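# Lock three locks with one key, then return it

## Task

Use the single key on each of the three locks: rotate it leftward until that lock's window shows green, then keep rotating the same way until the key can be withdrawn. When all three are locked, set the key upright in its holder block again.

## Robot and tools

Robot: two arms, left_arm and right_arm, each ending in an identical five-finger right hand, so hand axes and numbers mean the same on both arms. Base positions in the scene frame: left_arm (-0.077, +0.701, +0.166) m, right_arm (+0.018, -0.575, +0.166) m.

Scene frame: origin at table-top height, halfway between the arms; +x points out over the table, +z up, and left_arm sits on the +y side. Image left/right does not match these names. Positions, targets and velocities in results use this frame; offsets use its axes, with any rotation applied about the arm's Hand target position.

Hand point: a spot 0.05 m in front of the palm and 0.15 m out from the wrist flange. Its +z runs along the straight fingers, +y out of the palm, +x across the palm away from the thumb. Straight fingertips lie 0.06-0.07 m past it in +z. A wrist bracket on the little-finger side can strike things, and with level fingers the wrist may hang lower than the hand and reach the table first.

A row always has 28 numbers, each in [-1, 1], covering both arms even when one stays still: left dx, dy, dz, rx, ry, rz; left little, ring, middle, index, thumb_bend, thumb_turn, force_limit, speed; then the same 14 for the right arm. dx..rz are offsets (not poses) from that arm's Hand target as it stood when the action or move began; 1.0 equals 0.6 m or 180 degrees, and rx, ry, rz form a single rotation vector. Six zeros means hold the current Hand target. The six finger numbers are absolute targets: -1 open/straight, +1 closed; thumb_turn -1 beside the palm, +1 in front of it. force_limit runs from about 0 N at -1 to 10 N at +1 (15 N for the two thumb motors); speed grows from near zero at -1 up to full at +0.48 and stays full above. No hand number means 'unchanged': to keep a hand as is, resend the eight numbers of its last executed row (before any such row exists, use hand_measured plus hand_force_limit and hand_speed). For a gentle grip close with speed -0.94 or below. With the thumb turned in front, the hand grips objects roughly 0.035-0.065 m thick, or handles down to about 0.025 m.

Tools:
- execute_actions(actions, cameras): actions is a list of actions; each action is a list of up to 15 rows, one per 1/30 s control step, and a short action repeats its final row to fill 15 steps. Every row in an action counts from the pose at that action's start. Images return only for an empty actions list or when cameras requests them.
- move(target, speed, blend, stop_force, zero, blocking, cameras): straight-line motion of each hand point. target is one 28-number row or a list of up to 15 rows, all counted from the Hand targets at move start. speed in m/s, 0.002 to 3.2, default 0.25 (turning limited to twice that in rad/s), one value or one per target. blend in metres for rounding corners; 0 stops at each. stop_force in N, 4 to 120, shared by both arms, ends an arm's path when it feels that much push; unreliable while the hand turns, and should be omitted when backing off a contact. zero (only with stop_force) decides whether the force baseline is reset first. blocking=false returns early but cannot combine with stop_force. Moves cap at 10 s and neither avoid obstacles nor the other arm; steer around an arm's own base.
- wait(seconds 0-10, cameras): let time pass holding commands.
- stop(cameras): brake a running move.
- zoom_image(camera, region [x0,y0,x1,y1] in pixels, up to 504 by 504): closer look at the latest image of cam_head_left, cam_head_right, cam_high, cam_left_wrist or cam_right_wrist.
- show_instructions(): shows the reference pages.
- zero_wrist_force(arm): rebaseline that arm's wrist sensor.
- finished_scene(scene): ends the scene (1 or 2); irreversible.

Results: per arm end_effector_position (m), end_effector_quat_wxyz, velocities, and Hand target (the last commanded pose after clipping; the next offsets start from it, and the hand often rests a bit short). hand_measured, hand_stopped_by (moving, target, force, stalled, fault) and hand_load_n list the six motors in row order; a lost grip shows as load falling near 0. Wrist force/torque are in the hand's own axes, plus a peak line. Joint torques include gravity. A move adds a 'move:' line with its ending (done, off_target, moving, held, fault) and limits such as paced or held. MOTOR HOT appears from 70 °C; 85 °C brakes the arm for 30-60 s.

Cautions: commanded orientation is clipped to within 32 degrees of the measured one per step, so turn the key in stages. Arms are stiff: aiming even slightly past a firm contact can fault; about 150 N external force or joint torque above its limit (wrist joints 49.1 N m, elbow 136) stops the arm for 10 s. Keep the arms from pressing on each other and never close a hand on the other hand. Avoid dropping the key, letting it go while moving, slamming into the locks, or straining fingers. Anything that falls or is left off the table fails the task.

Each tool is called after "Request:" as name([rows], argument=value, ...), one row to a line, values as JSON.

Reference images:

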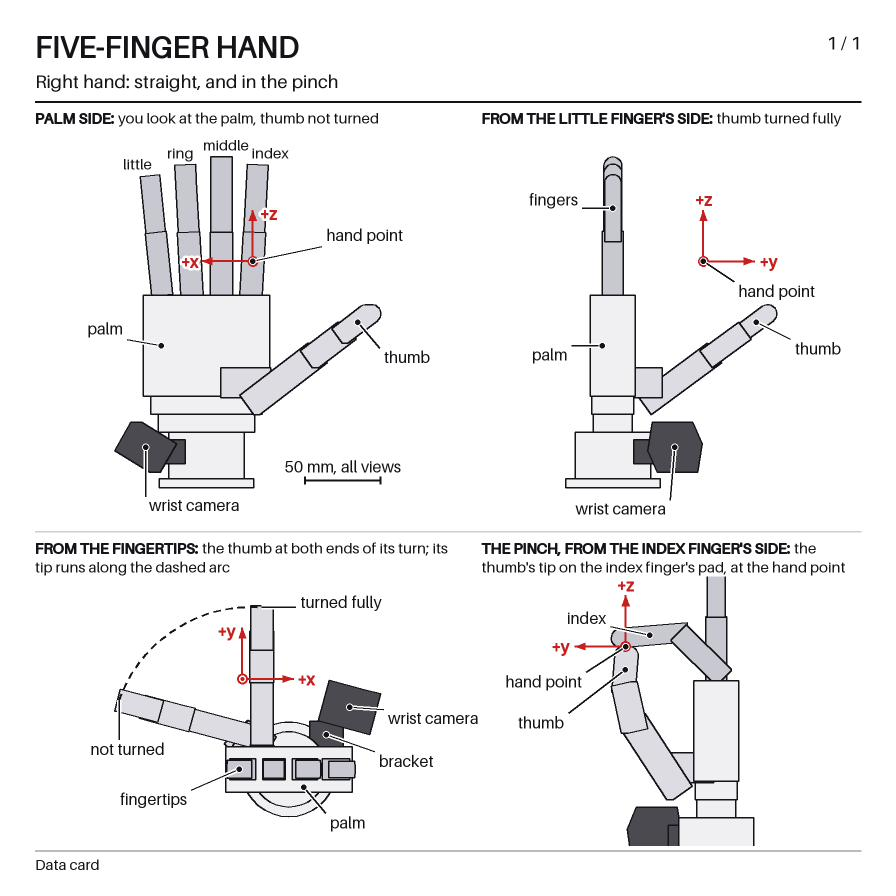

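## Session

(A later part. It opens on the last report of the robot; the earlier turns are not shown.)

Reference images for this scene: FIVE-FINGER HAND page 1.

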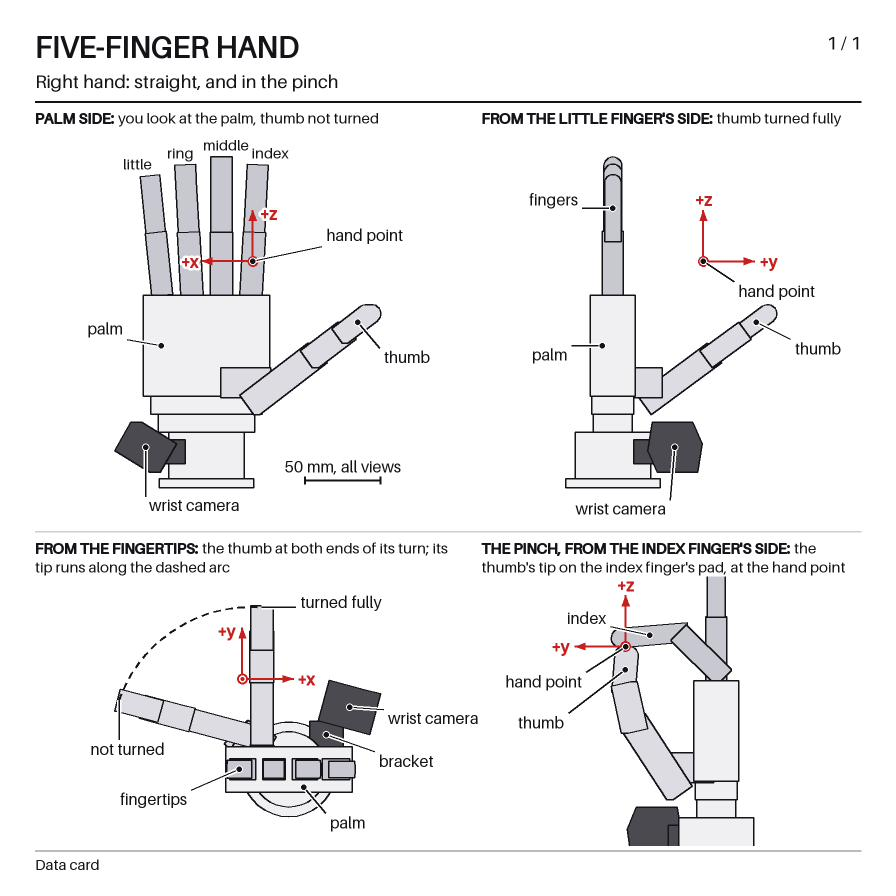

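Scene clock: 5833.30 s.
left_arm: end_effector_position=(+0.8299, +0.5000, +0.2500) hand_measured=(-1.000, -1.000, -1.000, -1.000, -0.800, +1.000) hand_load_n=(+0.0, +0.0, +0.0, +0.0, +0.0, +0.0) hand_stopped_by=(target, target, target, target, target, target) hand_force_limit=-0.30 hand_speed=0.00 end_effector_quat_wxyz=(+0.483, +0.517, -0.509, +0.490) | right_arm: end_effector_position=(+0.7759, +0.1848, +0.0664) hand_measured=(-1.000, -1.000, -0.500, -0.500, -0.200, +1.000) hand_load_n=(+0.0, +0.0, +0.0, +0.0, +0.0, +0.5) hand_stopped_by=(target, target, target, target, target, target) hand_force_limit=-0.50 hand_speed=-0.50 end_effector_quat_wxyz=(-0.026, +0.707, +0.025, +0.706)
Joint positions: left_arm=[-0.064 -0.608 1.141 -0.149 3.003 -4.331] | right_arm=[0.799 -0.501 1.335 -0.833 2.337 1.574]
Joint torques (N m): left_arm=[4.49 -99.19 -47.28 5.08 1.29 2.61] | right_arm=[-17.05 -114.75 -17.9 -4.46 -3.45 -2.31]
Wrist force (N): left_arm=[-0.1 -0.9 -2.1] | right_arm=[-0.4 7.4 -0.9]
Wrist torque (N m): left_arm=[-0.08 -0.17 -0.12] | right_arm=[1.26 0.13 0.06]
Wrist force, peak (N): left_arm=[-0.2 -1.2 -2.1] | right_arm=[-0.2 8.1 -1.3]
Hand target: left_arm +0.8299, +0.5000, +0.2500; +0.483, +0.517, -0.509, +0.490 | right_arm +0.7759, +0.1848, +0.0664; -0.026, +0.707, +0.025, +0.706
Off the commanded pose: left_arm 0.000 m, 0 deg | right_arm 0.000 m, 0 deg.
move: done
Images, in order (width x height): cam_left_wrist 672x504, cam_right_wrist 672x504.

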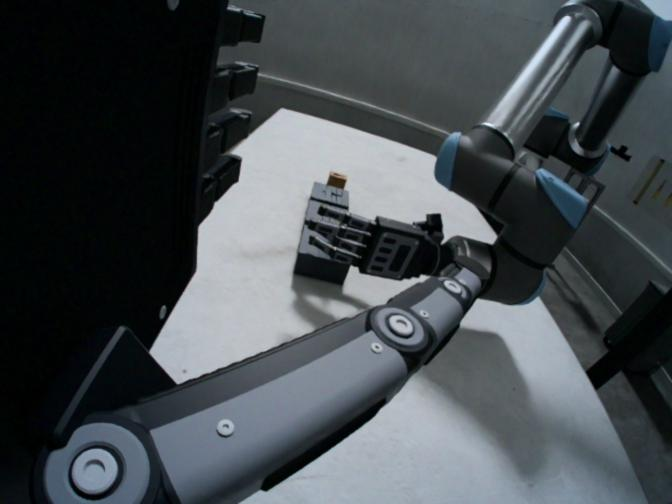

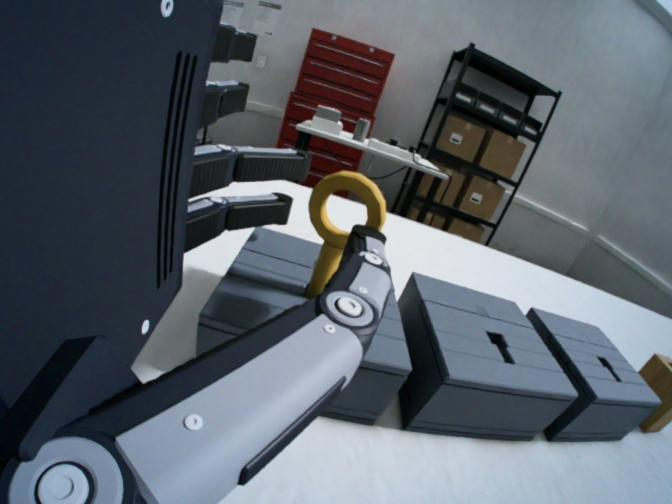

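Request:
move(target=[0,0,0,0,0,0,-1,-1,-1,-1,-0.8,1,-0.3,0,0.01829,0.00128,0,0,0,0,-1,-1,-0.5,-0.5,-0.2,1,-0.5,-0.5], speed=0.02, stop_force=4)

Request:
execute_actions([
  [[0,0,0,0,0,0,-1,-1,-1,-1,-0.8,1,-0.3,0,0,0,0,0,0,0,-1,-1,0.7,0.7,-0.2,1,-0.5,-0.88]],
])

Request:
wait(seconds=2.0)

Request:
execute_actions([
  [[0,0,0,0,0,0,-1,-1,-1,-1,-0.8,1,-0.3,0,0,0,0,0,0,0,-1,-1,0.72,0.73,-0.2,1,-0.45,-0.9]],
])

Request:
wait(seconds=1.0, cameras=["cam_left_wrist","cam_right_wrist"])

Request:
zoom_image(camera="cam_right_wrist", region=[310, 160, 460, 310])

Scene clock: 5848.50 s.
left_arm: end_effector_position=(+0.8299, +0.5000, +0.2500) hand_measured=(-1.000, -1.000, -1.000, -1.000, -0.800, +1.000) hand_load_n=(+0.0, +0.0, +0.0, +0.0, +0.0, +0.0) hand_stopped_by=(target, target, target, target, target, target) hand_force_limit=-0.30 hand_speed=0.00 end_effector_quat_wxyz=(+0.483, +0.517, -0.509, +0.490) | right_arm: end_effector_position=(+0.7868, +0.1855, +0.0664) hand_measured=(-1.000, -1.000, -0.500, -0.500, -0.200, +1.000) hand_load_n=(+0.0, +0.0, +0.0, +0.0, +0.0, +0.0) hand_stopped_by=(target, target, target, target, target, target) hand_force_limit=-0.50 hand_speed=-0.50 end_effector_quat_wxyz=(-0.026, +0.707, +0.025, +0.706)
Joint positions: left_arm=[-0.064 -0.608 1.141 -0.149 3.003 -4.331] | right_arm=[0.79 -0.494 1.317 -0.822 2.328 1.574]
Joint torques (N m): left_arm=[4.94 -99.46 -47.63 4.95 1.41 2.7] | right_arm=[-15.67 -96.87 -40.53 1.84 -3.24 -0.65]
Wrist force (N): left_arm=[0.0 -1.0 -1.7] | right_arm=[-0.2 7.8 -1.0]
Wrist torque (N m): left_arm=[-0.12 -0.18 -0.12] | right_arm=[1.32 0.10 0.09]
Wrist force, peak (N): left_arm=[0.0 -1.3 -1.9] | right_arm=[-0.2 7.8 -1.3]
Hand target: left_arm +0.8299, +0.5000, +0.2500; +0.483, +0.517, -0.509, +0.490 | right_arm +0.7868, +0.1855, +0.0664; -0.026, +0.707, +0.025, +0.706
Off the commanded pose: left_arm 0.000 m, 0 deg | right_arm 0.000 m, 0 deg.
move: done

Scene clock: 5850.83 s.
left_arm: end_effector_position=(+0.8299, +0.5000, +0.2500) hand_measured=(-1.000, -1.000, -1.000, -1.000, -0.800, +1.000) hand_load_n=(+0.0, +0.0, +0.0, +0.0, +0.0, +0.0) hand_stopped_by=(target, target, target, target, target, target) hand_force_limit=-0.30 hand_speed=0.00 end_effector_quat_wxyz=(+0.483, +0.517, -0.509, +0.490) | right_arm: end_effector_position=(+0.7868, +0.1855, +0.0664) hand_measured=(-1.000, -1.000, +0.190, +0.166, -0.200, +1.000) hand_load_n=(+0.0, +0.0, +4.0, +5.5, +2.5, +0.0) hand_stopped_by=(target, target, force, force, target, target) hand_force_limit=-0.50 hand_speed=-0.88 end_effector_quat_wxyz=(-0.026, +0.707, +0.025, +0.706)
Joint positions: left_arm=[-0.064 -0.608 1.141 -0.149 3.003 -4.331] | right_arm=[0.79 -0.494 1.317 -0.822 2.328 1.574]
Joint torques (N m): left_arm=[5.03 -100.02 -47.63 5.08 1.32 2.54] | right_arm=[-16.42 -96.23 -39.2 1.61 -2.01 1.27]
Wrist force (N): left_arm=[-0.1 -0.8 -1.8] | right_arm=[-1.1 7.0 -0.2]
Wrist torque (N m): left_arm=[-0.08 -0.16 -0.12] | right_arm=[1.29 0.21 0.06]
Wrist force, peak (N): left_arm=[-0.1 -1.1 -1.9] | right_arm=[-0.5 7.9 -1.3]
Hand target: left_arm +0.8299, +0.5000, +0.2500; +0.483, +0.517, -0.509, +0.490 | right_arm +0.7868, +0.1855, +0.0664; -0.026, +0.707, +0.025, +0.706
Off the commanded pose: left_arm 0.000 m, 0 deg | right_arm 0.000 m, 0 deg.

Scene clock: 5852.83 s.
left_arm: end_effector_position=(+0.8299, +0.5000, +0.2500) hand_measured=(-1.000, -1.000, -1.000, -1.000, -0.800, +1.000) hand_load_n=(+0.0, +0.0, +0.0, +0.0, +0.0, +0.0) hand_stopped_by=(target, target, target, target, target, target) hand_force_limit=-0.30 hand_speed=0.00 end_effector_quat_wxyz=(+0.483, +0.517, -0.509, +0.490) | right_arm: end_effector_position=(+0.7868, +0.1855, +0.0664) hand_measured=(-1.000, -1.000, +0.190, +0.166, -0.200, +1.000) hand_load_n=(+0.0, +0.0, +4.0, +5.5, +3.0, +0.5) hand_stopped_by=(target, target, force, force, target, target) hand_force_limit=-0.50 hand_speed=-0.88 end_effector_quat_wxyz=(-0.026, +0.707, +0.025, +0.706)
Joint positions: left_arm=[-0.064 -0.608 1.141 -0.149 3.003 -4.331] | right_arm=[0.79 -0.494 1.317 -0.822 2.328 1.574]
Joint torques (N m): left_arm=[4.86 -98.81 -47.15 4.98 1.04 2.91] | right_arm=[-9.32 -94.69 -35.8 1.43 -1.44 1.22]
Wrist force (N): left_arm=[0.1 -1.0 -1.7] | right_arm=[-0.6 6.7 -0.1]
Wrist torque (N m): left_arm=[-0.11 -0.19 -0.12] | right_arm=[1.22 0.17 0.07]
Wrist force, peak (N): left_arm=[-0.1 -1.1 -2.1] | right_arm=[-1.0 7.4 -0.3]
Hand target: left_arm +0.8299, +0.5000, +0.2500; +0.483, +0.517, -0.509, +0.490 | right_arm +0.7868, +0.1855, +0.0664; -0.026, +0.707, +0.025, +0.706
Off the commanded pose: left_arm 0.000 m, 0 deg | right_arm 0.000 m, 0 deg.
wait: 2.00 s; at rest by 0.17 s

Scene clock: 5853.53 s.
left_arm: end_effector_position=(+0.8299, +0.5000, +0.2500) hand_measured=(-1.000, -1.000, -1.000, -1.000, -0.800, +1.000) hand_load_n=(+0.0, +0.0, +0.0, +0.0, +0.0, +0.0) hand_stopped_by=(target, target, target, target, target, target) hand_force_limit=-0.30 hand_speed=0.00 end_effector_quat_wxyz=(+0.483, +0.517, -0.509, +0.490) | right_arm: end_effector_position=(+0.7868, +0.1855, +0.0664) hand_measured=(-1.000, -1.000, +0.190, +0.166, -0.200, +1.000) hand_load_n=(+0.0, +0.0, +3.5, +5.5, +2.5, +0.0) hand_stopped_by=(target, target, force, force, target, target) hand_force_limit=-0.45 hand_speed=-0.90 end_effector_quat_wxyz=(-0.026, +0.707, +0.025, +0.706)
Joint positions: left_arm=[-0.064 -0.608 1.141 -0.149 3.003 -4.331] | right_arm=[0.79 -0.494 1.317 -0.822 2.328 1.574]
Joint torques (N m): left_arm=[5.08 -100.1 -47.06 4.85 0.93 2.76] | right_arm=[-6.81 -96.31 -33.86 1.13 -0.94 1.5]
Wrist force (N): left_arm=[-0.3 -1.2 -1.6] | right_arm=[-0.9 6.8 -0.2]
Wrist torque (N m): left_arm=[-0.15 -0.16 -0.14] | right_arm=[1.26 0.13 0.08]
Wrist force, peak (N): left_arm=[-0.4 -1.0 -1.9] | right_arm=[-1.0 7.4 -0.2]
Hand target: left_arm +0.8299, +0.5000, +0.2500; +0.483, +0.517, -0.509, +0.490 | right_arm +0.7868, +0.1855, +0.0664; -0.026, +0.707, +0.025, +0.706
Off the commanded pose: left_arm 0.000 m, 0 deg | right_arm 0.000 m, 0 deg.

Scene clock: 5854.53 s.
left_arm: end_effector_position=(+0.8299, +0.5000, +0.2500) hand_measured=(-1.000, -1.000, -1.000, -1.000, -0.800, +1.000) hand_load_n=(+0.0, +0.0, +0.0, +0.0, +0.0, +0.0) hand_stopped_by=(target, target, target, target, target, target) hand_force_limit=-0.30 hand_speed=0.00 end_effector_quat_wxyz=(+0.483, +0.517, -0.509, +0.490) | right_arm: end_effector_position=(+0.7868, +0.1855, +0.0664) hand_measured=(-1.000, -1.000, +0.190, +0.166, -0.200, +1.000) hand_load_n=(+0.0, +0.0, +4.0, +5.5, +3.0, +0.5) hand_stopped_by=(target, target, force, force, target, target) hand_force_limit=-0.45 hand_speed=-0.90 end_effector_quat_wxyz=(-0.026, +0.707, +0.025, +0.706)
Joint positions: left_arm=[-0.064 -0.608 1.141 -0.149 3.003 -4.331] | right_arm=[0.79 -0.494 1.317 -0.822 2.328 1.574]
Joint torques (N m): left_arm=[4.74 -100.42 -47.26 5.03 1.07 2.73] | right_arm=[-3.99 -96.34 -31.7 1.01 -0.5 1.23]
Wrist force (N): left_arm=[-0.2 -1.0 -1.6] | right_arm=[-0.7 6.9 -0.3]
Wrist torque (N m): left_arm=[-0.11 -0.17 -0.13] | right_arm=[1.28 0.12 0.10]
Wrist force, peak (N): left_arm=[-0.1 -1.0 -2.1] | right_arm=[-0.6 7.5 0.1]
Hand target: left_arm +0.8299, +0.5000, +0.2500; +0.483, +0.517, -0.509, +0.490 | right_arm +0.7868, +0.1855, +0.0664; -0.026, +0.707, +0.025, +0.706
Off the commanded pose: left_arm 0.000 m, 0 deg | right_arm 0.000 m, 0 deg.
wait: 1.00 s; at rest by 0.17 s
Images, in order (width x height): cam_left_wrist 672x504, cam_right_wrist 672x504.

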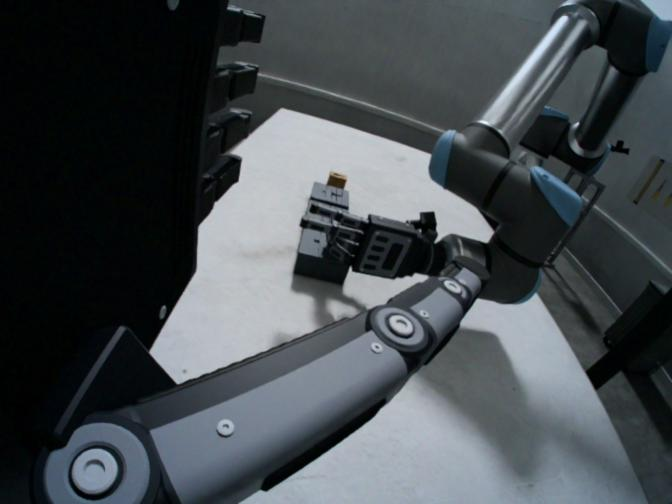

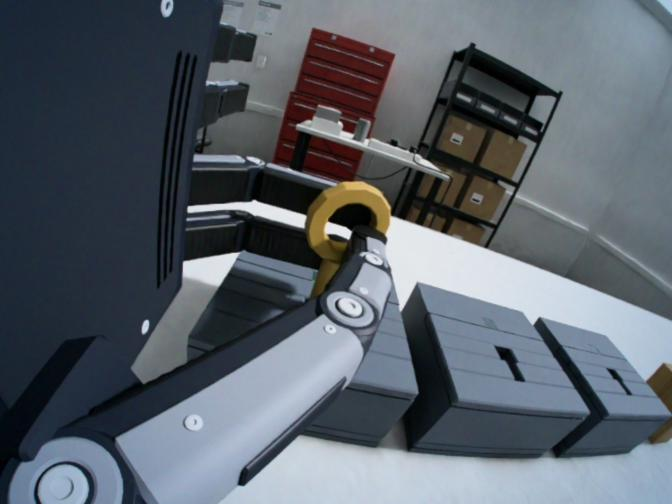

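Scaled by 3.360 from the camera's 672x504 image, which has a finer 960x720 frame.

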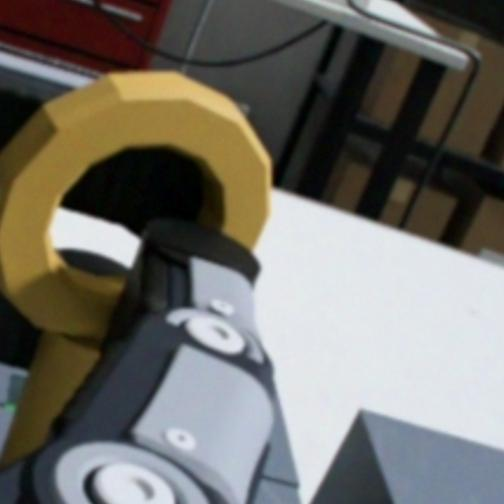

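Request:
move([
  [0,0,0,0,0,0,-1,-1,-1,-1,-0.8,1,-0.3,0,-0.00088,0.00061,0,0,0,0.06111,-1,-1,0.72,0.73,-0.2,1,-0.45,-0.9],
  [0,0,0,0,0,0,-1,-1,-1,-1,-0.8,1,-0.3,0,-0.00277,0.0004,0,0,0,0.14444,-1,-1,0.72,0.73,-0.2,1,-0.45,-0.9],
  [0,0,0,0,0,0,-1,-1,-1,-1,-0.8,1,-0.3,0,-0.00454,-0.0003,0,0,0,0.22778,-1,-1,0.72,0.73,-0.2,1,-0.45,-0.9],
  [0,0,0,0,0,0,-1,-1,-1,-1,-0.8,1,-0.3,0,-0.00606,-0.00144,0,0,0,0.31111,-1,-1,0.72,0.73,-0.2,1,-0.45,-0.9],
  [0,0,0,0,0,0,-1,-1,-1,-1,-0.8,1,-0.3,0,-0.00724,-0.00292,0,0,0,0.39444,-1,-1,0.72,0.73,-0.2,1,-0.45,-0.9],
  [0,0,0,0,0,0,-1,-1,-1,-1,-0.8,1,-0.3,0,-0.008,-0.00467,0,0,0,0.47778,-1,-1,0.72,0.73,-0.2,1,-0.45,-0.9],
], speed=0.09, blend=0.001, stop_force=18, cameras=["cam_left_wrist","cam_right_wrist"])

Request:
zoom_image(camera="cam_right_wrist", region=[310, 160, 460, 310])

Request:
zoom_image(camera="cam_left_wrist", region=[290, 210, 390, 310])

Scene clock: 5892.97 s.
left_arm: end_effector_position=(+0.8299, +0.5000, +0.2500) hand_measured=(-1.000, -1.000, -1.000, -1.000, -0.800, +1.000) hand_load_n=(+0.0, +0.0, +0.0, +0.0, +0.0, +0.0) hand_stopped_by=(target, target, target, target, target, target) hand_force_limit=-0.30 hand_speed=0.00 end_effector_quat_wxyz=(+0.483, +0.517, -0.509, +0.490) | right_arm: end_effector_position=(+0.7820, +0.1827, +0.0664) hand_measured=(-1.000, -1.000, +0.190, +0.166, -0.200, +1.000) hand_load_n=(+0.0, +0.0, +3.0, +15.5, +1.0, -1.0) hand_stopped_by=(target, target, force, force, target, target) hand_force_limit=-0.45 hand_speed=-0.90 end_effector_quat_wxyz=(+0.501, -0.500, -0.500, -0.499)
Joint positions: left_arm=[-0.064 -0.608 1.141 -0.149 3.003 -4.331] | right_arm=[0.365 -0.584 1.539 -0.953 0.402 1.571]
Joint torques (N m): left_arm=[5.36 -100.17 -47.3 4.95 1.03 2.54] | right_arm=[-20.9 -83.86 -30.22 4.1 -3.99 -2.19]
Wrist force (N): left_arm=[0.0 -0.9 -1.8] | right_arm=[1.7 12.9 9.0]
Wrist torque (N m): left_arm=[-0.10 -0.18 -0.12] | right_arm=[1.18 0.14 0.31]
Wrist force, peak (N): left_arm=[-0.1 -1.4 -2.0] | right_arm=[-0.4 13.4 10.1]
Hand target: left_arm +0.8299, +0.5000, +0.2500; +0.483, +0.517, -0.509, +0.490 | right_arm +0.7820, +0.1827, +0.0664; +0.501, -0.500, -0.500, -0.499
Off the commanded pose: left_arm 0.000 m, 0 deg | right_arm 0.000 m, 0 deg.
move: done
Images, in order (width x height): cam_left_wrist 672x504, cam_right_wrist 672x504.

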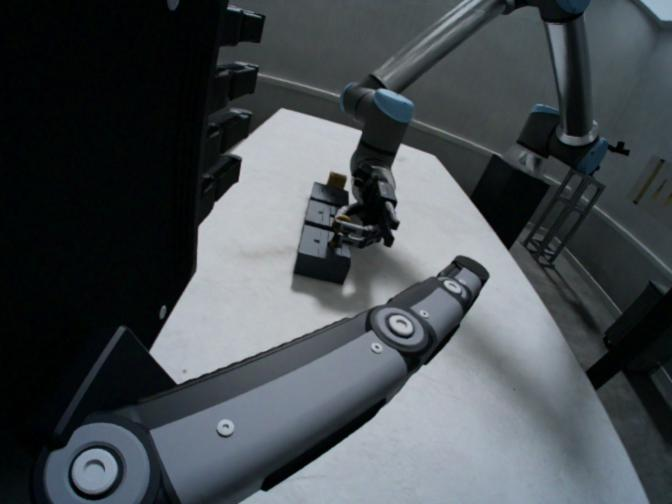

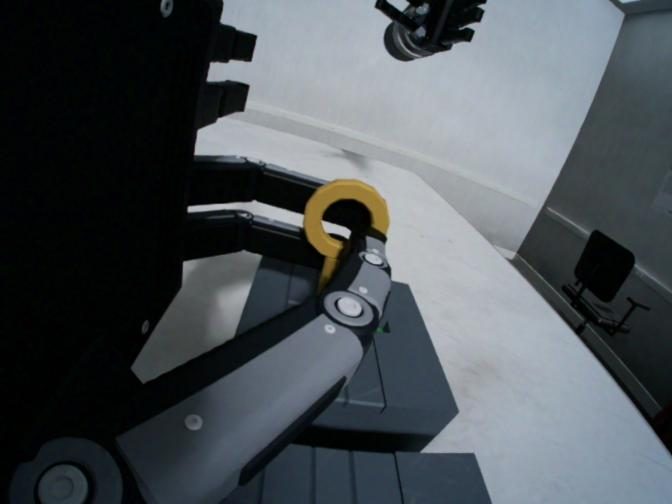

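Scaled by 3.360 from the camera's 672x504 image, which has a finer 960x720 frame.

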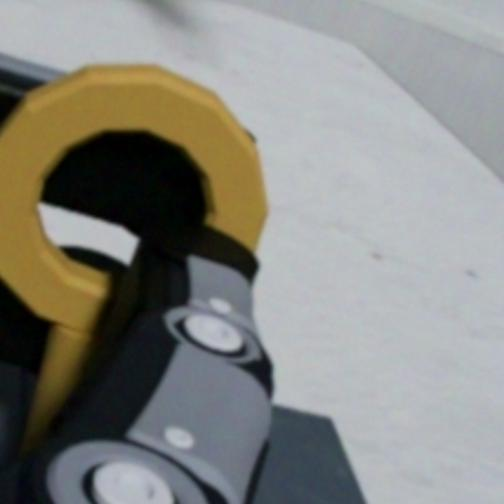

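Scaled by 5.040 from the camera's 672x504 image, which has a finer 960x720 frame.

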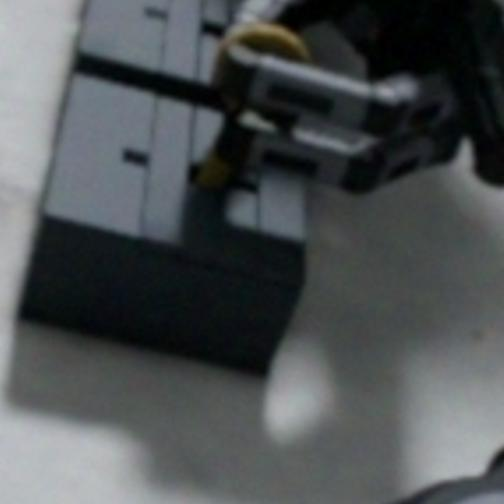

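Request:
move([
  [0,0,0,0,0,0,-1,-1,-1,-1,-0.8,1,-0.3,0,0.0007,0.0007,0,0,0,0.00833,-1,-1,0.72,0.73,-0.2,1,-0.45,-0.9],
], speed=0.02)

Request:
move([
  [0,0,0,0,0,0,-1,-1,-1,-1,-0.8,1,-0.3,0,0,0,0.02,0,0,0,-1,-1,0.72,0.73,-0.2,1,-0.45,-0.9],
], speed=0.015, stop_force=6, cameras=["cam_left_wrist","cam_right_wrist"])

Request:
zoom_image(camera="cam_left_wrist", region=[290, 210, 390, 310])

Scene clock: 5907.60 s.
left_arm: end_effector_position=(+0.8299, +0.5000, +0.2500) hand_measured=(-1.000, -1.000, -1.000, -1.000, -0.800, +1.000) hand_load_n=(+0.0, +0.0, +0.0, +0.0, +0.0, +0.5) hand_stopped_by=(target, target, target, target, target, target) hand_force_limit=-0.30 hand_speed=0.00 end_effector_quat_wxyz=(+0.483, +0.517, -0.509, +0.490) | right_arm: end_effector_position=(+0.7825, +0.1831, +0.0664) hand_measured=(-1.000, -1.000, +0.190, +0.166, -0.202, +1.000) hand_load_n=(+0.0, +0.0, +2.0, +5.5, +5.0, -0.5) hand_stopped_by=(target, target, force, force, target, target) hand_force_limit=-0.45 hand_speed=-0.90 end_effector_quat_wxyz=(+0.507, -0.494, -0.507, -0.492)
Joint positions: left_arm=[-0.064 -0.608 1.141 -0.149 3.003 -4.331] | right_arm=[0.361 -0.578 1.525 -0.945 0.372 1.571]
Joint torques (N m): left_arm=[5.46 -100.21 -46.85 5.1 0.92 2.49] | right_arm=[-16.61 -87.39 -34.51 2.74 -3.44 -2.15]
Wrist force (N): left_arm=[-0.2 -1.0 -1.7] | right_arm=[1.8 6.9 -0.8]
Wrist torque (N m): left_arm=[-0.11 -0.15 -0.14] | right_arm=[1.23 0.19 0.31]
Wrist force, peak (N): left_arm=[-0.1 -1.2 -2.1] | right_arm=[1.9 13.3 9.0]
Hand target: left_arm +0.8299, +0.5000, +0.2500; +0.483, +0.517, -0.509, +0.490 | right_arm +0.7825, +0.1831, +0.0664; +0.507, -0.494, -0.507, -0.492
Off the commanded pose: left_arm 0.000 m, 0 deg | right_arm 0.000 m, 0 deg.
move: done

Scene clock: 5908.97 s.
left_arm: end_effector_position=(+0.8299, +0.5000, +0.2500) hand_measured=(-1.000, -1.000, -1.000, -1.000, -0.800, +1.000) hand_load_n=(+0.0, +0.0, +0.0, +0.0, +0.0, +0.0) hand_stopped_by=(target, target, target, target, target, target) hand_force_limit=-0.30 hand_speed=0.00 end_effector_quat_wxyz=(+0.483, +0.517, -0.509, +0.490) | right_arm: end_effector_position=(+0.7825, +0.1832, +0.0695) hand_measured=(-1.000, -1.000, +0.190, +0.166, -0.200, +1.000) hand_load_n=(+0.0, +0.0, +2.0, +8.5, +3.0, +0.5) hand_stopped_by=(target, target, force, force, target, target) hand_force_limit=-0.45 hand_speed=-0.90 end_effector_quat_wxyz=(+0.507, -0.494, -0.507, -0.492)
Joint positions: left_arm=[-0.064 -0.608 1.141 -0.149 3.003 -4.331] | right_arm=[0.361 -0.582 1.526 -0.942 0.372 1.571]
Joint torques (N m): left_arm=[5.53 -100.09 -46.41 5.03 1.13 2.33] | right_arm=[-15.88 -88.53 -37.37 -3.92 -2.34 -1.22]
Wrist force (N): left_arm=[-0.4 -1.3 -1.8] | right_arm=[-2.1 6.5 0.1]
Wrist torque (N m): left_arm=[-0.14 -0.12 -0.15] | right_arm=[1.15 0.16 0.31]
Wrist force, peak (N): left_arm=[0.1 -1.4 -2.0] | right_arm=[-4.9 6.9 0.8]
Hand target: left_arm +0.8299, +0.5000, +0.2500; +0.483, +0.517, -0.509, +0.490 | right_arm +0.7825, +0.1832, +0.0695; +0.507, -0.494, -0.507, -0.492 (not the last commanded pose)
Off the commanded pose: left_arm 0.000 m, 0 deg | right_arm 0.009 m, 0 deg.
move: contact (right_arm)
Images, in order (width x height): cam_left_wrist 672x504, cam_right_wrist 672x504.

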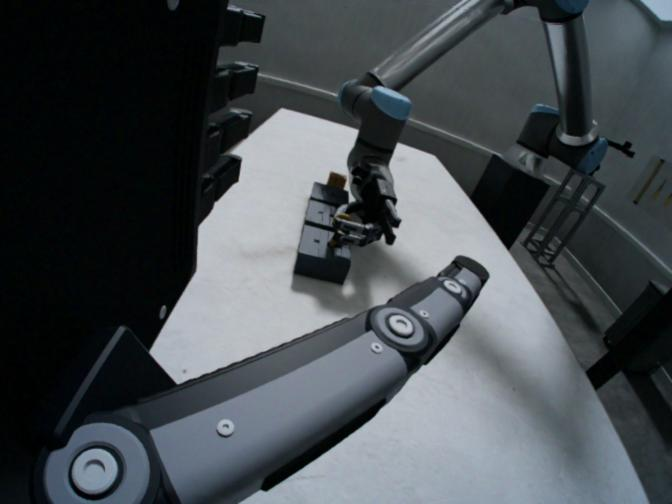

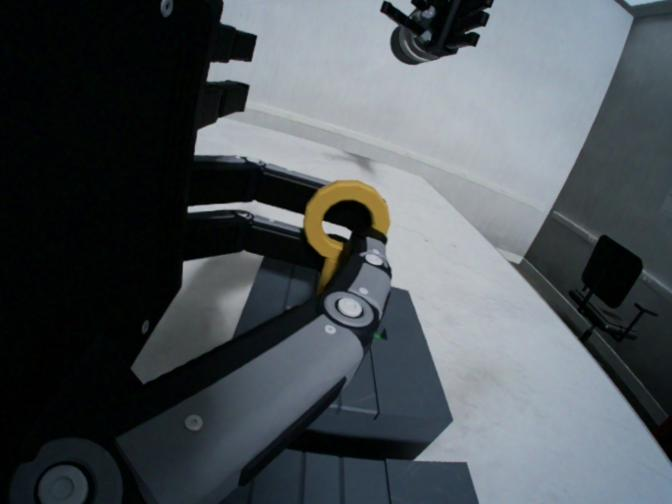

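Scaled by 5.040 from the camera's 672x504 image, which has a finer 960x720 frame.

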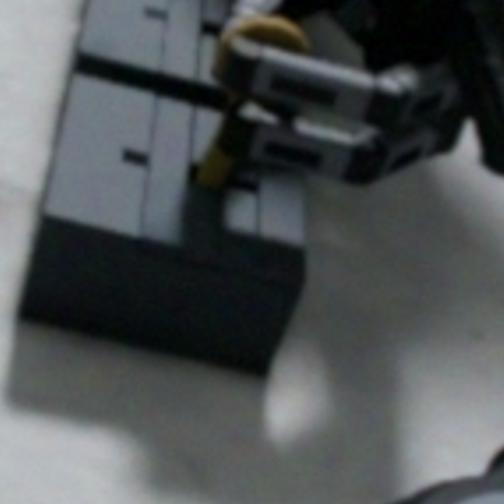

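Request:
move([
  [0,0,0,0,0,0,-1,-1,-1,-1,-0.8,1,-0.3,0,0,0,-0.0025,0,0,0,-1,-1,0.72,0.73,-0.2,1,-0.45,-0.9],
  [0,0,0,0,0,0,-1,-1,-1,-1,-0.8,1,-0.3,0,-0.00022,-0.00054,-0.0025,0,0,0.02778,-1,-1,0.72,0.73,-0.2,1,-0.45,-0.9],
], speed=0.04)

Request:
move([
  [0,0,0,0,0,0,-1,-1,-1,-1,-0.8,1,-0.3,0,0,0,0.02,0,0,0,-1,-1,0.72,0.73,-0.2,1,-0.45,-0.9],
], speed=0.015, stop_force=5, cameras=["cam_left_wrist","cam_right_wrist"])

Request:
zoom_image(camera="cam_left_wrist", region=[305, 220, 365, 280])

Request:
zoom_image(camera="cam_right_wrist", region=[290, 160, 410, 280])

Scene clock: 5933.23 s.
left_arm: end_effector_position=(+0.8299, +0.5000, +0.2500) hand_measured=(-1.000, -1.000, -1.000, -1.000, -0.800, +1.000) hand_load_n=(+0.0, +0.0, +0.0, +0.0, +0.0, +0.0) hand_stopped_by=(target, target, target, target, target, target) hand_force_limit=-0.30 hand_speed=0.00 end_effector_quat_wxyz=(+0.483, +0.517, -0.509, +0.490) | right_arm: end_effector_position=(+0.7824, +0.1828, +0.0680) hand_measured=(-1.000, -1.000, +0.190, +0.166, -0.202, +1.000) hand_load_n=(+0.0, +0.0, +3.0, +4.0, +4.5, +0.0) hand_stopped_by=(target, target, force, force, target, target) hand_force_limit=-0.45 hand_speed=-0.90 end_effector_quat_wxyz=(+0.528, -0.471, -0.528, -0.470)
Joint positions: left_arm=[-0.064 -0.608 1.141 -0.149 3.003 -4.331] | right_arm=[0.346 -0.563 1.483 -0.916 0.27 1.57]
Joint torques (N m): left_arm=[4.51 -100.21 -47.49 5.11 1.07 2.68] | right_arm=[-17.89 -89.41 -36.7 2.64 -2.92 -2.59]
Wrist force (N): left_arm=[-0.2 -0.8 -1.8] | right_arm=[-0.6 7.6 -0.7]
Wrist torque (N m): left_arm=[-0.09 -0.15 -0.13] | right_arm=[1.29 0.06 0.35]
Wrist force, peak (N): left_arm=[0.1 -1.0 -2.1] | right_arm=[-0.1 7.8 -1.0]
Hand target: left_arm +0.8299, +0.5000, +0.2500; +0.483, +0.517, -0.509, +0.490 | right_arm +0.7824, +0.1828, +0.0680; +0.528, -0.471, -0.528, -0.470
Off the commanded pose: left_arm 0.000 m, 0 deg | right_arm 0.000 m, 0 deg.
move: done

Scene clock: 5934.47 s.
left_arm: end_effector_position=(+0.8299, +0.5000, +0.2500) hand_measured=(-1.000, -1.000, -1.000, -1.000, -0.800, +1.000) hand_load_n=(+0.0, +0.0, +0.0, +0.0, +0.0, +0.5) hand_stopped_by=(target, target, target, target, target, target) hand_force_limit=-0.30 hand_speed=0.00 end_effector_quat_wxyz=(+0.483, +0.517, -0.509, +0.490) | right_arm: end_effector_position=(+0.7825, +0.1829, +0.0688) hand_measured=(-1.000, -1.000, +0.190, +0.166, -0.202, +1.000) hand_load_n=(+0.5, +0.0, +3.5, +3.5, +3.5, +2.5) hand_stopped_by=(target, target, force, force, target, target) hand_force_limit=-0.45 hand_speed=-0.90 end_effector_quat_wxyz=(+0.528, -0.471, -0.528, -0.470)
Joint positions: left_arm=[-0.064 -0.608 1.141 -0.149 3.003 -4.331] | right_arm=[0.346 -0.564 1.483 -0.915 0.27 1.57]
Joint torques (N m): left_arm=[4.39 -97.98 -47.54 4.76 0.87 2.67] | right_arm=[-16.04 -89.07 -37.28 -3.97 -1.27 -2.36]
Wrist force (N): left_arm=[-0.1 -0.9 -1.6] | right_arm=[-0.5 7.4 -1.0]
Wrist torque (N m): left_arm=[-0.11 -0.15 -0.13] | right_arm=[1.28 0.12 0.33]
Wrist force, peak (N): left_arm=[-0.2 -1.0 -2.0] | right_arm=[-6.6 6.9 -0.8]
Hand target: left_arm +0.8299, +0.5000, +0.2500; +0.483, +0.517, -0.509, +0.490 | right_arm +0.7825, +0.1829, +0.0688; +0.528, -0.471, -0.528, -0.470 (not the last commanded pose)
Off the commanded pose: left_arm 0.000 m, 0 deg | right_arm 0.011 m, 0 deg.
move: contact (right_arm)
Images, in order (width x height): cam_left_wrist 672x504, cam_right_wrist 672x504.

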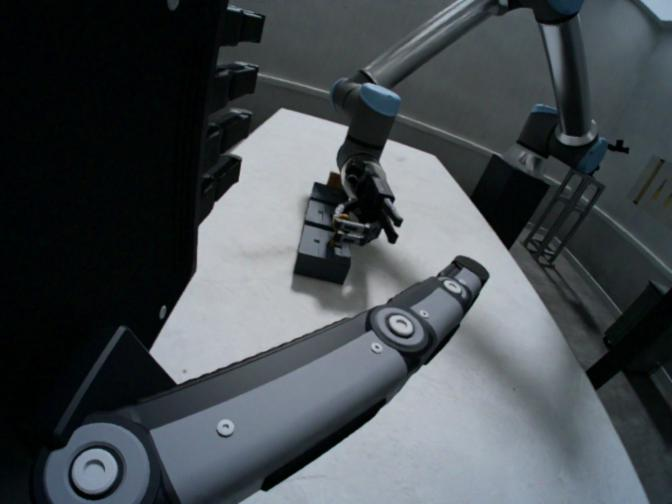

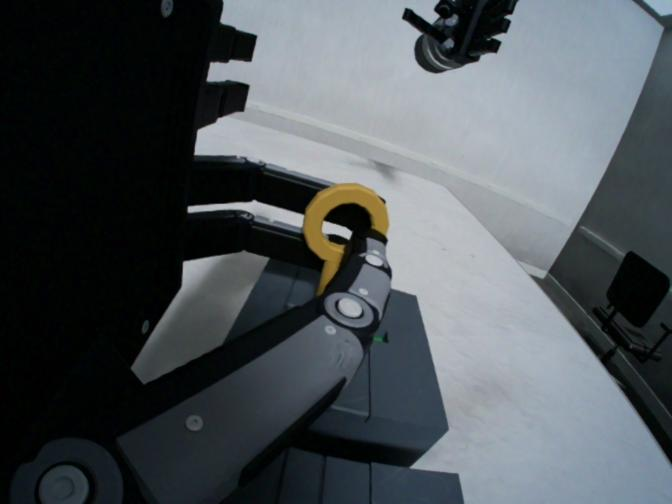

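Scaled by 8.400 from the camera's 672x504 image, which has a finer 960x720 frame.

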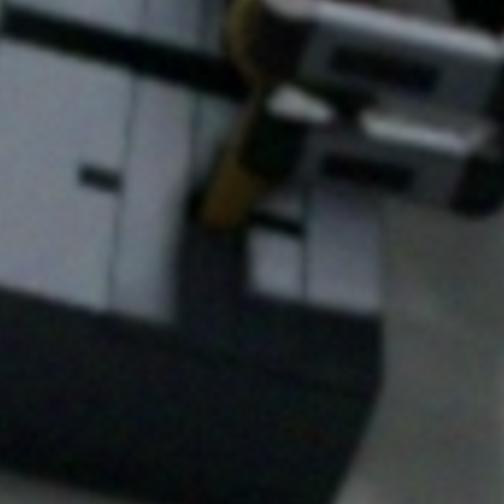

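Scaled by 4.200 from the camera's 672x504 image, which has a finer 960x720 frame.

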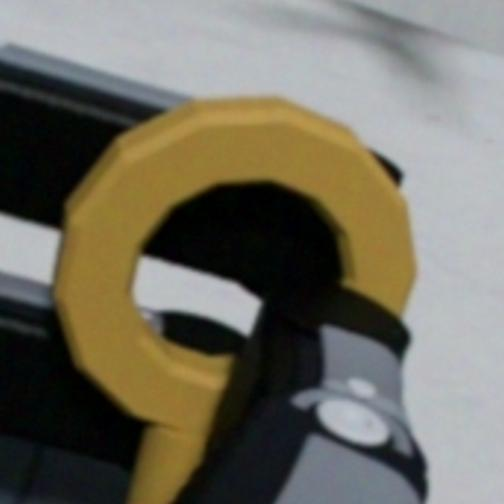

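Request:
move([
  [0,0,0,0,0,0,-1,-1,-1,-1,-0.8,1,-0.3,0,0,0,-0.0025,0,0,0,-1,-1,0.72,0.73,-0.2,1,-0.45,-0.9],
  [0,0,0,0,0,0,-1,-1,-1,-1,-0.8,1,-0.3,0,0.00025,0.00068,-0.0025,0,0,-0.0361,-1,-1,0.72,0.73,-0.2,1,-0.45,-0.9],
], speed=0.04)

Request:
move([
  [0,0,0,0,0,0,-1,-1,-1,-1,-0.8,1,-0.3,0,0,0,0.02,0,0,0,-1,-1,0.72,0.73,-0.2,1,-0.45,-0.9],
], speed=0.015, stop_force=7, cameras=["cam_left_wrist","cam_right_wrist"])

Request:
zoom_image(camera="cam_left_wrist", region=[305, 220, 365, 280])

Request:
zoom_image(camera="cam_right_wrist", region=[290, 160, 410, 280])

Scene clock: 5954.23 s.
left_arm: end_effector_position=(+0.8299, +0.5000, +0.2500) hand_measured=(-1.000, -1.000, -1.000, -1.000, -0.800, +1.000) hand_load_n=(+0.0, +0.0, +0.0, +0.0, +0.0, +0.5) hand_stopped_by=(target, target, target, target, target, target) hand_force_limit=-0.30 hand_speed=0.00 end_effector_quat_wxyz=(+0.483, +0.517, -0.509, +0.490) | right_arm: end_effector_position=(+0.7826, +0.1833, +0.0673) hand_measured=(-1.000, -1.000, +0.190, +0.166, -0.202, +1.000) hand_load_n=(+0.0, +0.0, +3.0, +3.5, +4.5, +1.0) hand_stopped_by=(target, target, force, force, target, target) hand_force_limit=-0.45 hand_speed=-0.90 end_effector_quat_wxyz=(+0.501, -0.500, -0.500, -0.499)
Joint positions: left_arm=[-0.064 -0.608 1.141 -0.149 3.003 -4.331] | right_arm=[0.366 -0.584 1.537 -0.951 0.403 1.571]
Joint torques (N m): left_arm=[5.46 -101.69 -47.81 4.85 0.99 2.64] | right_arm=[22.29 -103.15 -12.49 -3.6 3.75 2.75]
Wrist force (N): left_arm=[0.0 -1.0 -1.7] | right_arm=[2.8 7.8 -1.4]
Wrist torque (N m): left_arm=[-0.11 -0.17 -0.13] | right_arm=[1.24 0.09 0.07]
Wrist force, peak (N): left_arm=[-0.3 -1.1 -2.1] | right_arm=[3.3 8.2 -0.9]
Hand target: left_arm +0.8299, +0.5000, +0.2500; +0.483, +0.517, -0.509, +0.490 | right_arm +0.7826, +0.1833, +0.0673; +0.501, -0.500, -0.500, -0.499
Off the commanded pose: left_arm 0.000 m, 0 deg | right_arm 0.000 m, 0 deg.
move: done

Scene clock: 5955.87 s.
left_arm: end_effector_position=(+0.8299, +0.5000, +0.2500) hand_measured=(-1.000, -1.000, -1.000, -1.000, -0.800, +1.000) hand_load_n=(+0.0, +0.0, +0.0, +0.0, +0.0, +0.0) hand_stopped_by=(target, target, target, target, target, target) hand_force_limit=-0.30 hand_speed=0.00 end_effector_quat_wxyz=(+0.483, +0.517, -0.509, +0.490) | right_arm: end_effector_position=(+0.7826, +0.1833, +0.0793) hand_measured=(-1.000, -1.000, +0.190, +0.166, -0.200, +1.000) hand_load_n=(+0.0, +0.0, +1.5, +9.5, +1.5, +3.0) hand_stopped_by=(target, target, force, force, target, target) hand_force_limit=-0.45 hand_speed=-0.90 end_effector_quat_wxyz=(+0.501, -0.500, -0.500, -0.499)
Joint positions: left_arm=[-0.064 -0.608 1.141 -0.149 3.003 -4.331] | right_arm=[0.366 -0.6 1.542 -0.94 0.403 1.571]
Joint torques (N m): left_arm=[6.22 -100.79 -47.59 5.01 1.08 2.35] | right_arm=[14.45 -106.09 -15.12 2.25 3.78 -1.18]
Wrist force (N): left_arm=[0.0 -1.1 -1.9] | right_arm=[-0.4 7.3 0.2]
Wrist torque (N m): left_arm=[-0.11 -0.17 -0.13] | right_arm=[1.20 0.15 0.06]
Wrist force, peak (N): left_arm=[0.1 -1.2 -1.8] | right_arm=[-4.2 7.1 0.4]
Hand target: left_arm +0.8299, +0.5000, +0.2500; +0.483, +0.517, -0.509, +0.490 | right_arm +0.7826, +0.1833, +0.0793; +0.501, -0.500, -0.500, -0.499
Off the commanded pose: left_arm 0.000 m, 0 deg | right_arm 0.000 m, 0 deg.
move: done
Images, in order (width x height): cam_left_wrist 672x504, cam_right_wrist 672x504.

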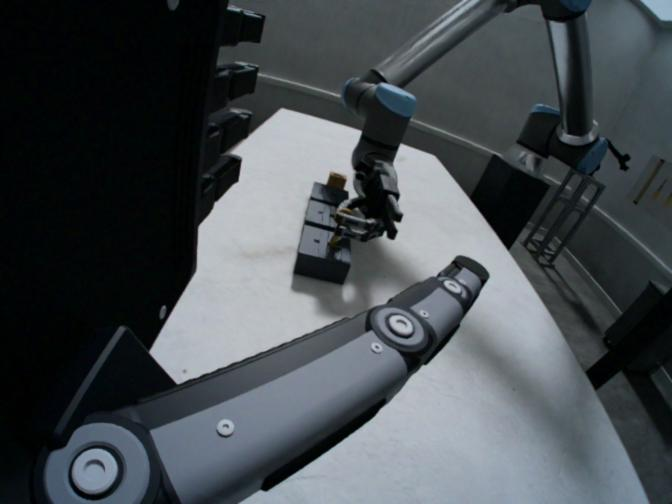

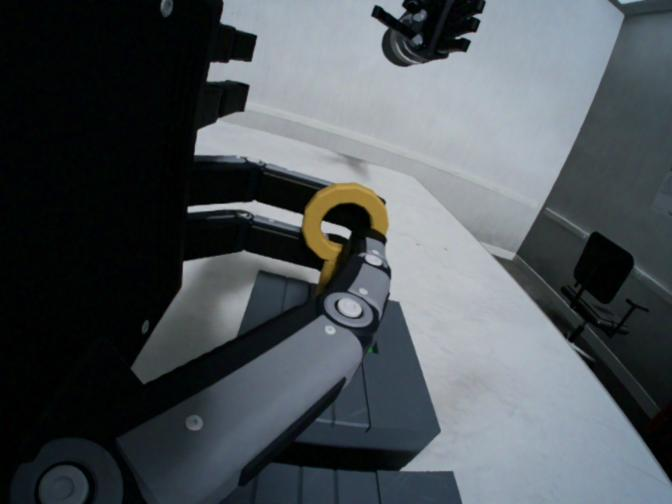

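Scaled by 8.400 from the camera's 672x504 image, which has a finer 960x720 frame.

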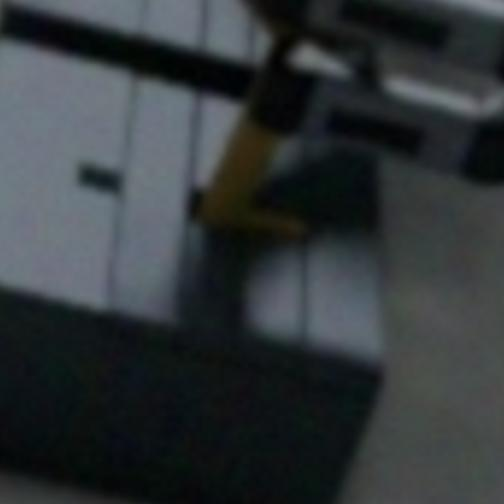

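Scaled by 4.200 from the camera's 672x504 image, which has a finer 960x720 frame.

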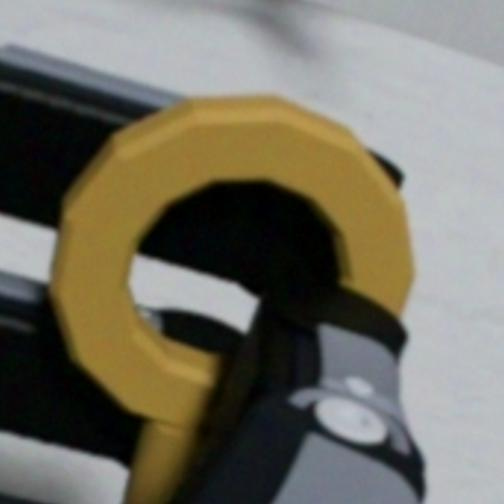

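Request:
move([
  [0,0,0,0,0,0,-1,-1,-1,-1,-0.8,1,-0.3,0,0,0,0.0333,0,0,0,-1,-1,0.72,0.73,-0.2,1,-0.45,-0.9],
], speed=0.015, stop_force=7)

Request:
move([
  [0,0,0,0,0,0,-1,-1,-1,-1,-0.8,1,-0.3,0,0,0,0.0535,0,0,0,-1,-1,0.72,0.73,-0.2,1,-0.45,-0.9],
], speed=0.04, stop_force=7, cameras=["cam_left_wrist","cam_right_wrist","cam_head_left"])

Request:
zoom_image(camera="cam_left_wrist", region=[290, 180, 390, 280])

Request:
zoom_image(camera="cam_right_wrist", region=[290, 160, 410, 280])

Scene clock: 5969.47 s.
left_arm: end_effector_position=(+0.8299, +0.5000, +0.2500) hand_measured=(-1.000, -1.000, -1.000, -1.000, -0.800, +1.000) hand_load_n=(+0.0, +0.0, +0.0, +0.0, +0.0, +0.0) hand_stopped_by=(target, target, target, target, target, target) hand_force_limit=-0.30 hand_speed=0.00 end_effector_quat_wxyz=(+0.483, +0.517, -0.509, +0.490) | right_arm: end_effector_position=(+0.7826, +0.1833, +0.0993) hand_measured=(-1.000, -1.000, +0.190, +0.166, -0.200, +1.000) hand_load_n=(+0.0, +0.0, +3.5, +3.5, +4.0, +2.0) hand_stopped_by=(target, target, force, force, target, target) hand_force_limit=-0.45 hand_speed=-0.90 end_effector_quat_wxyz=(+0.501, -0.500, -0.500, -0.499)
Joint positions: left_arm=[-0.064 -0.608 1.141 -0.149 3.003 -4.331] | right_arm=[0.366 -0.626 1.548 -0.919 0.403 1.571]
Joint torques (N m): left_arm=[5.09 -101.6 -46.47 4.86 0.87 2.22] | right_arm=[-12.39 -105.24 -15.68 2.23 3.47 -1.2]
Wrist force (N): left_arm=[-0.2 -1.1 -1.7] | right_arm=[-0.5 7.4 -0.8]
Wrist torque (N m): left_arm=[-0.13 -0.15 -0.14] | right_arm=[1.22 0.10 0.08]
Wrist force, peak (N): left_arm=[0.1 -1.3 -2.0] | right_arm=[-0.4 7.7 0.6]
Hand target: left_arm +0.8299, +0.5000, +0.2500; +0.483, +0.517, -0.509, +0.490 | right_arm +0.7826, +0.1833, +0.0993; +0.501, -0.500, -0.500, -0.499
Off the commanded pose: left_arm 0.000 m, 0 deg | right_arm 0.000 m, 0 deg.
move: done

Scene clock: 5971.20 s.
left_arm: end_effector_position=(+0.8299, +0.5000, +0.2500) hand_measured=(-1.000, -1.000, -1.000, -1.000, -0.800, +1.000) hand_load_n=(+0.0, +0.0, +0.0, +0.0, +0.0, +0.5) hand_stopped_by=(target, target, target, target, target, target) hand_force_limit=-0.30 hand_speed=0.00 end_effector_quat_wxyz=(+0.483, +0.517, -0.509, +0.490) | right_arm: end_effector_position=(+0.7826, +0.1833, +0.1314) hand_measured=(-1.000, -1.000, +0.190, +0.166, -0.200, +1.000) hand_load_n=(+0.0, +0.0, +3.5, +3.0, +3.5, +2.5) hand_stopped_by=(target, target, force, force, target, target) hand_force_limit=-0.45 hand_speed=-0.90 end_effector_quat_wxyz=(+0.501, -0.500, -0.500, -0.499)
Joint positions: left_arm=[-0.064 -0.608 1.141 -0.149 3.003 -4.331] | right_arm=[0.366 -0.667 1.555 -0.886 0.403 1.571]
Joint torques (N m): left_arm=[4.31 -101.34 -46.85 4.97 0.89 2.38] | right_arm=[-14.91 -105.55 -16.42 2.09 3.32 -2.16]
Wrist force (N): left_arm=[0.2 -1.0 -2.0] | right_arm=[-0.7 7.3 -1.1]
Wrist torque (N m): left_arm=[-0.10 -0.20 -0.11] | right_arm=[1.23 0.12 0.05]
Wrist force, peak (N): left_arm=[0.2 -1.0 -2.0] | right_arm=[-0.6 7.5 -1.0]
Hand target: left_arm +0.8299, +0.5000, +0.2500; +0.483, +0.517, -0.509, +0.490 | right_arm +0.7826, +0.1833, +0.1314; +0.501, -0.500, -0.500, -0.499
Off the commanded pose: left_arm 0.000 m, 0 deg | right_arm 0.000 m, 0 deg.
move: done
Images, in order (width x height): cam_head_left 672x504, cam_left_wrist 672x504, cam_right_wrist 672x504.

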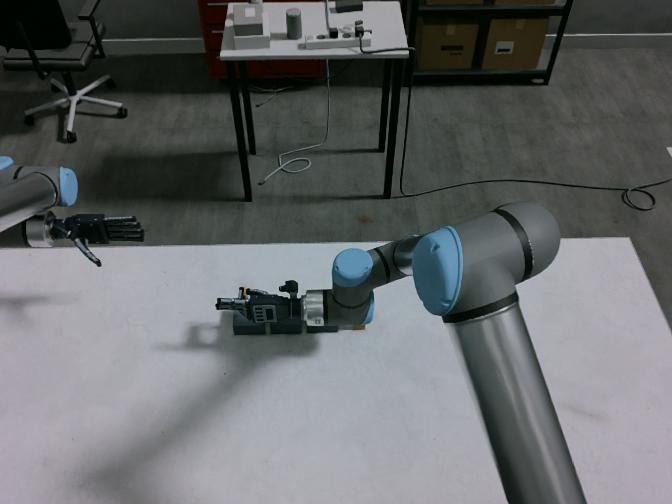

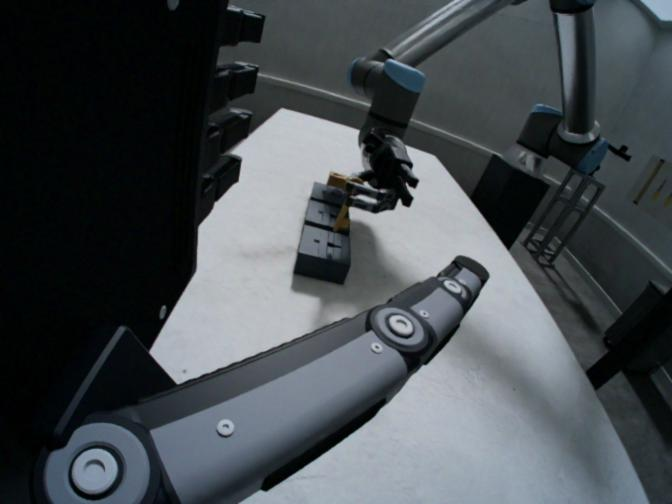

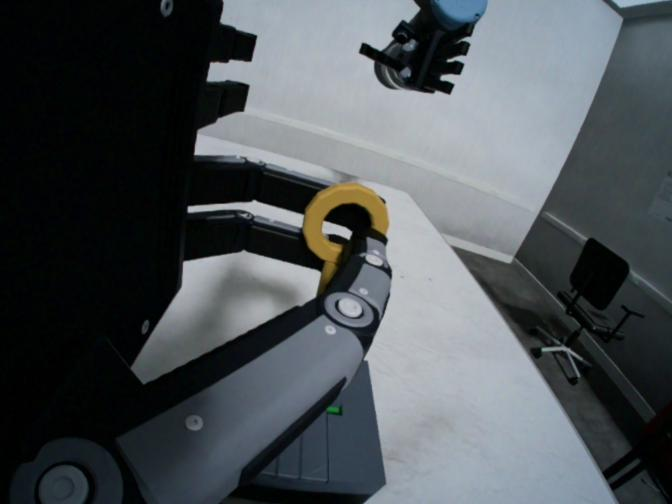

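Scaled by 5.040 from the camera's 672x504 image, which has a finer 960x720 frame.

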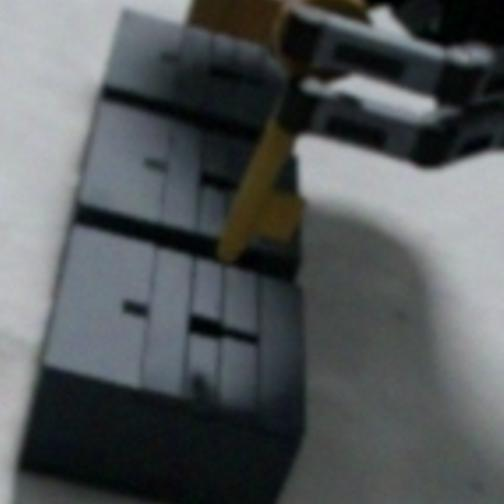

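Scaled by 4.200 from the camera's 672x504 image, which has a finer 960x720 frame.

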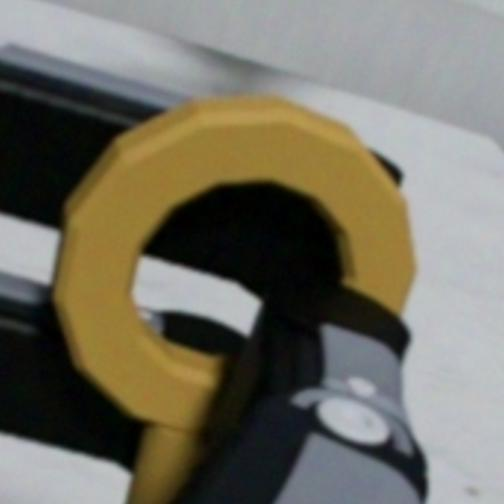

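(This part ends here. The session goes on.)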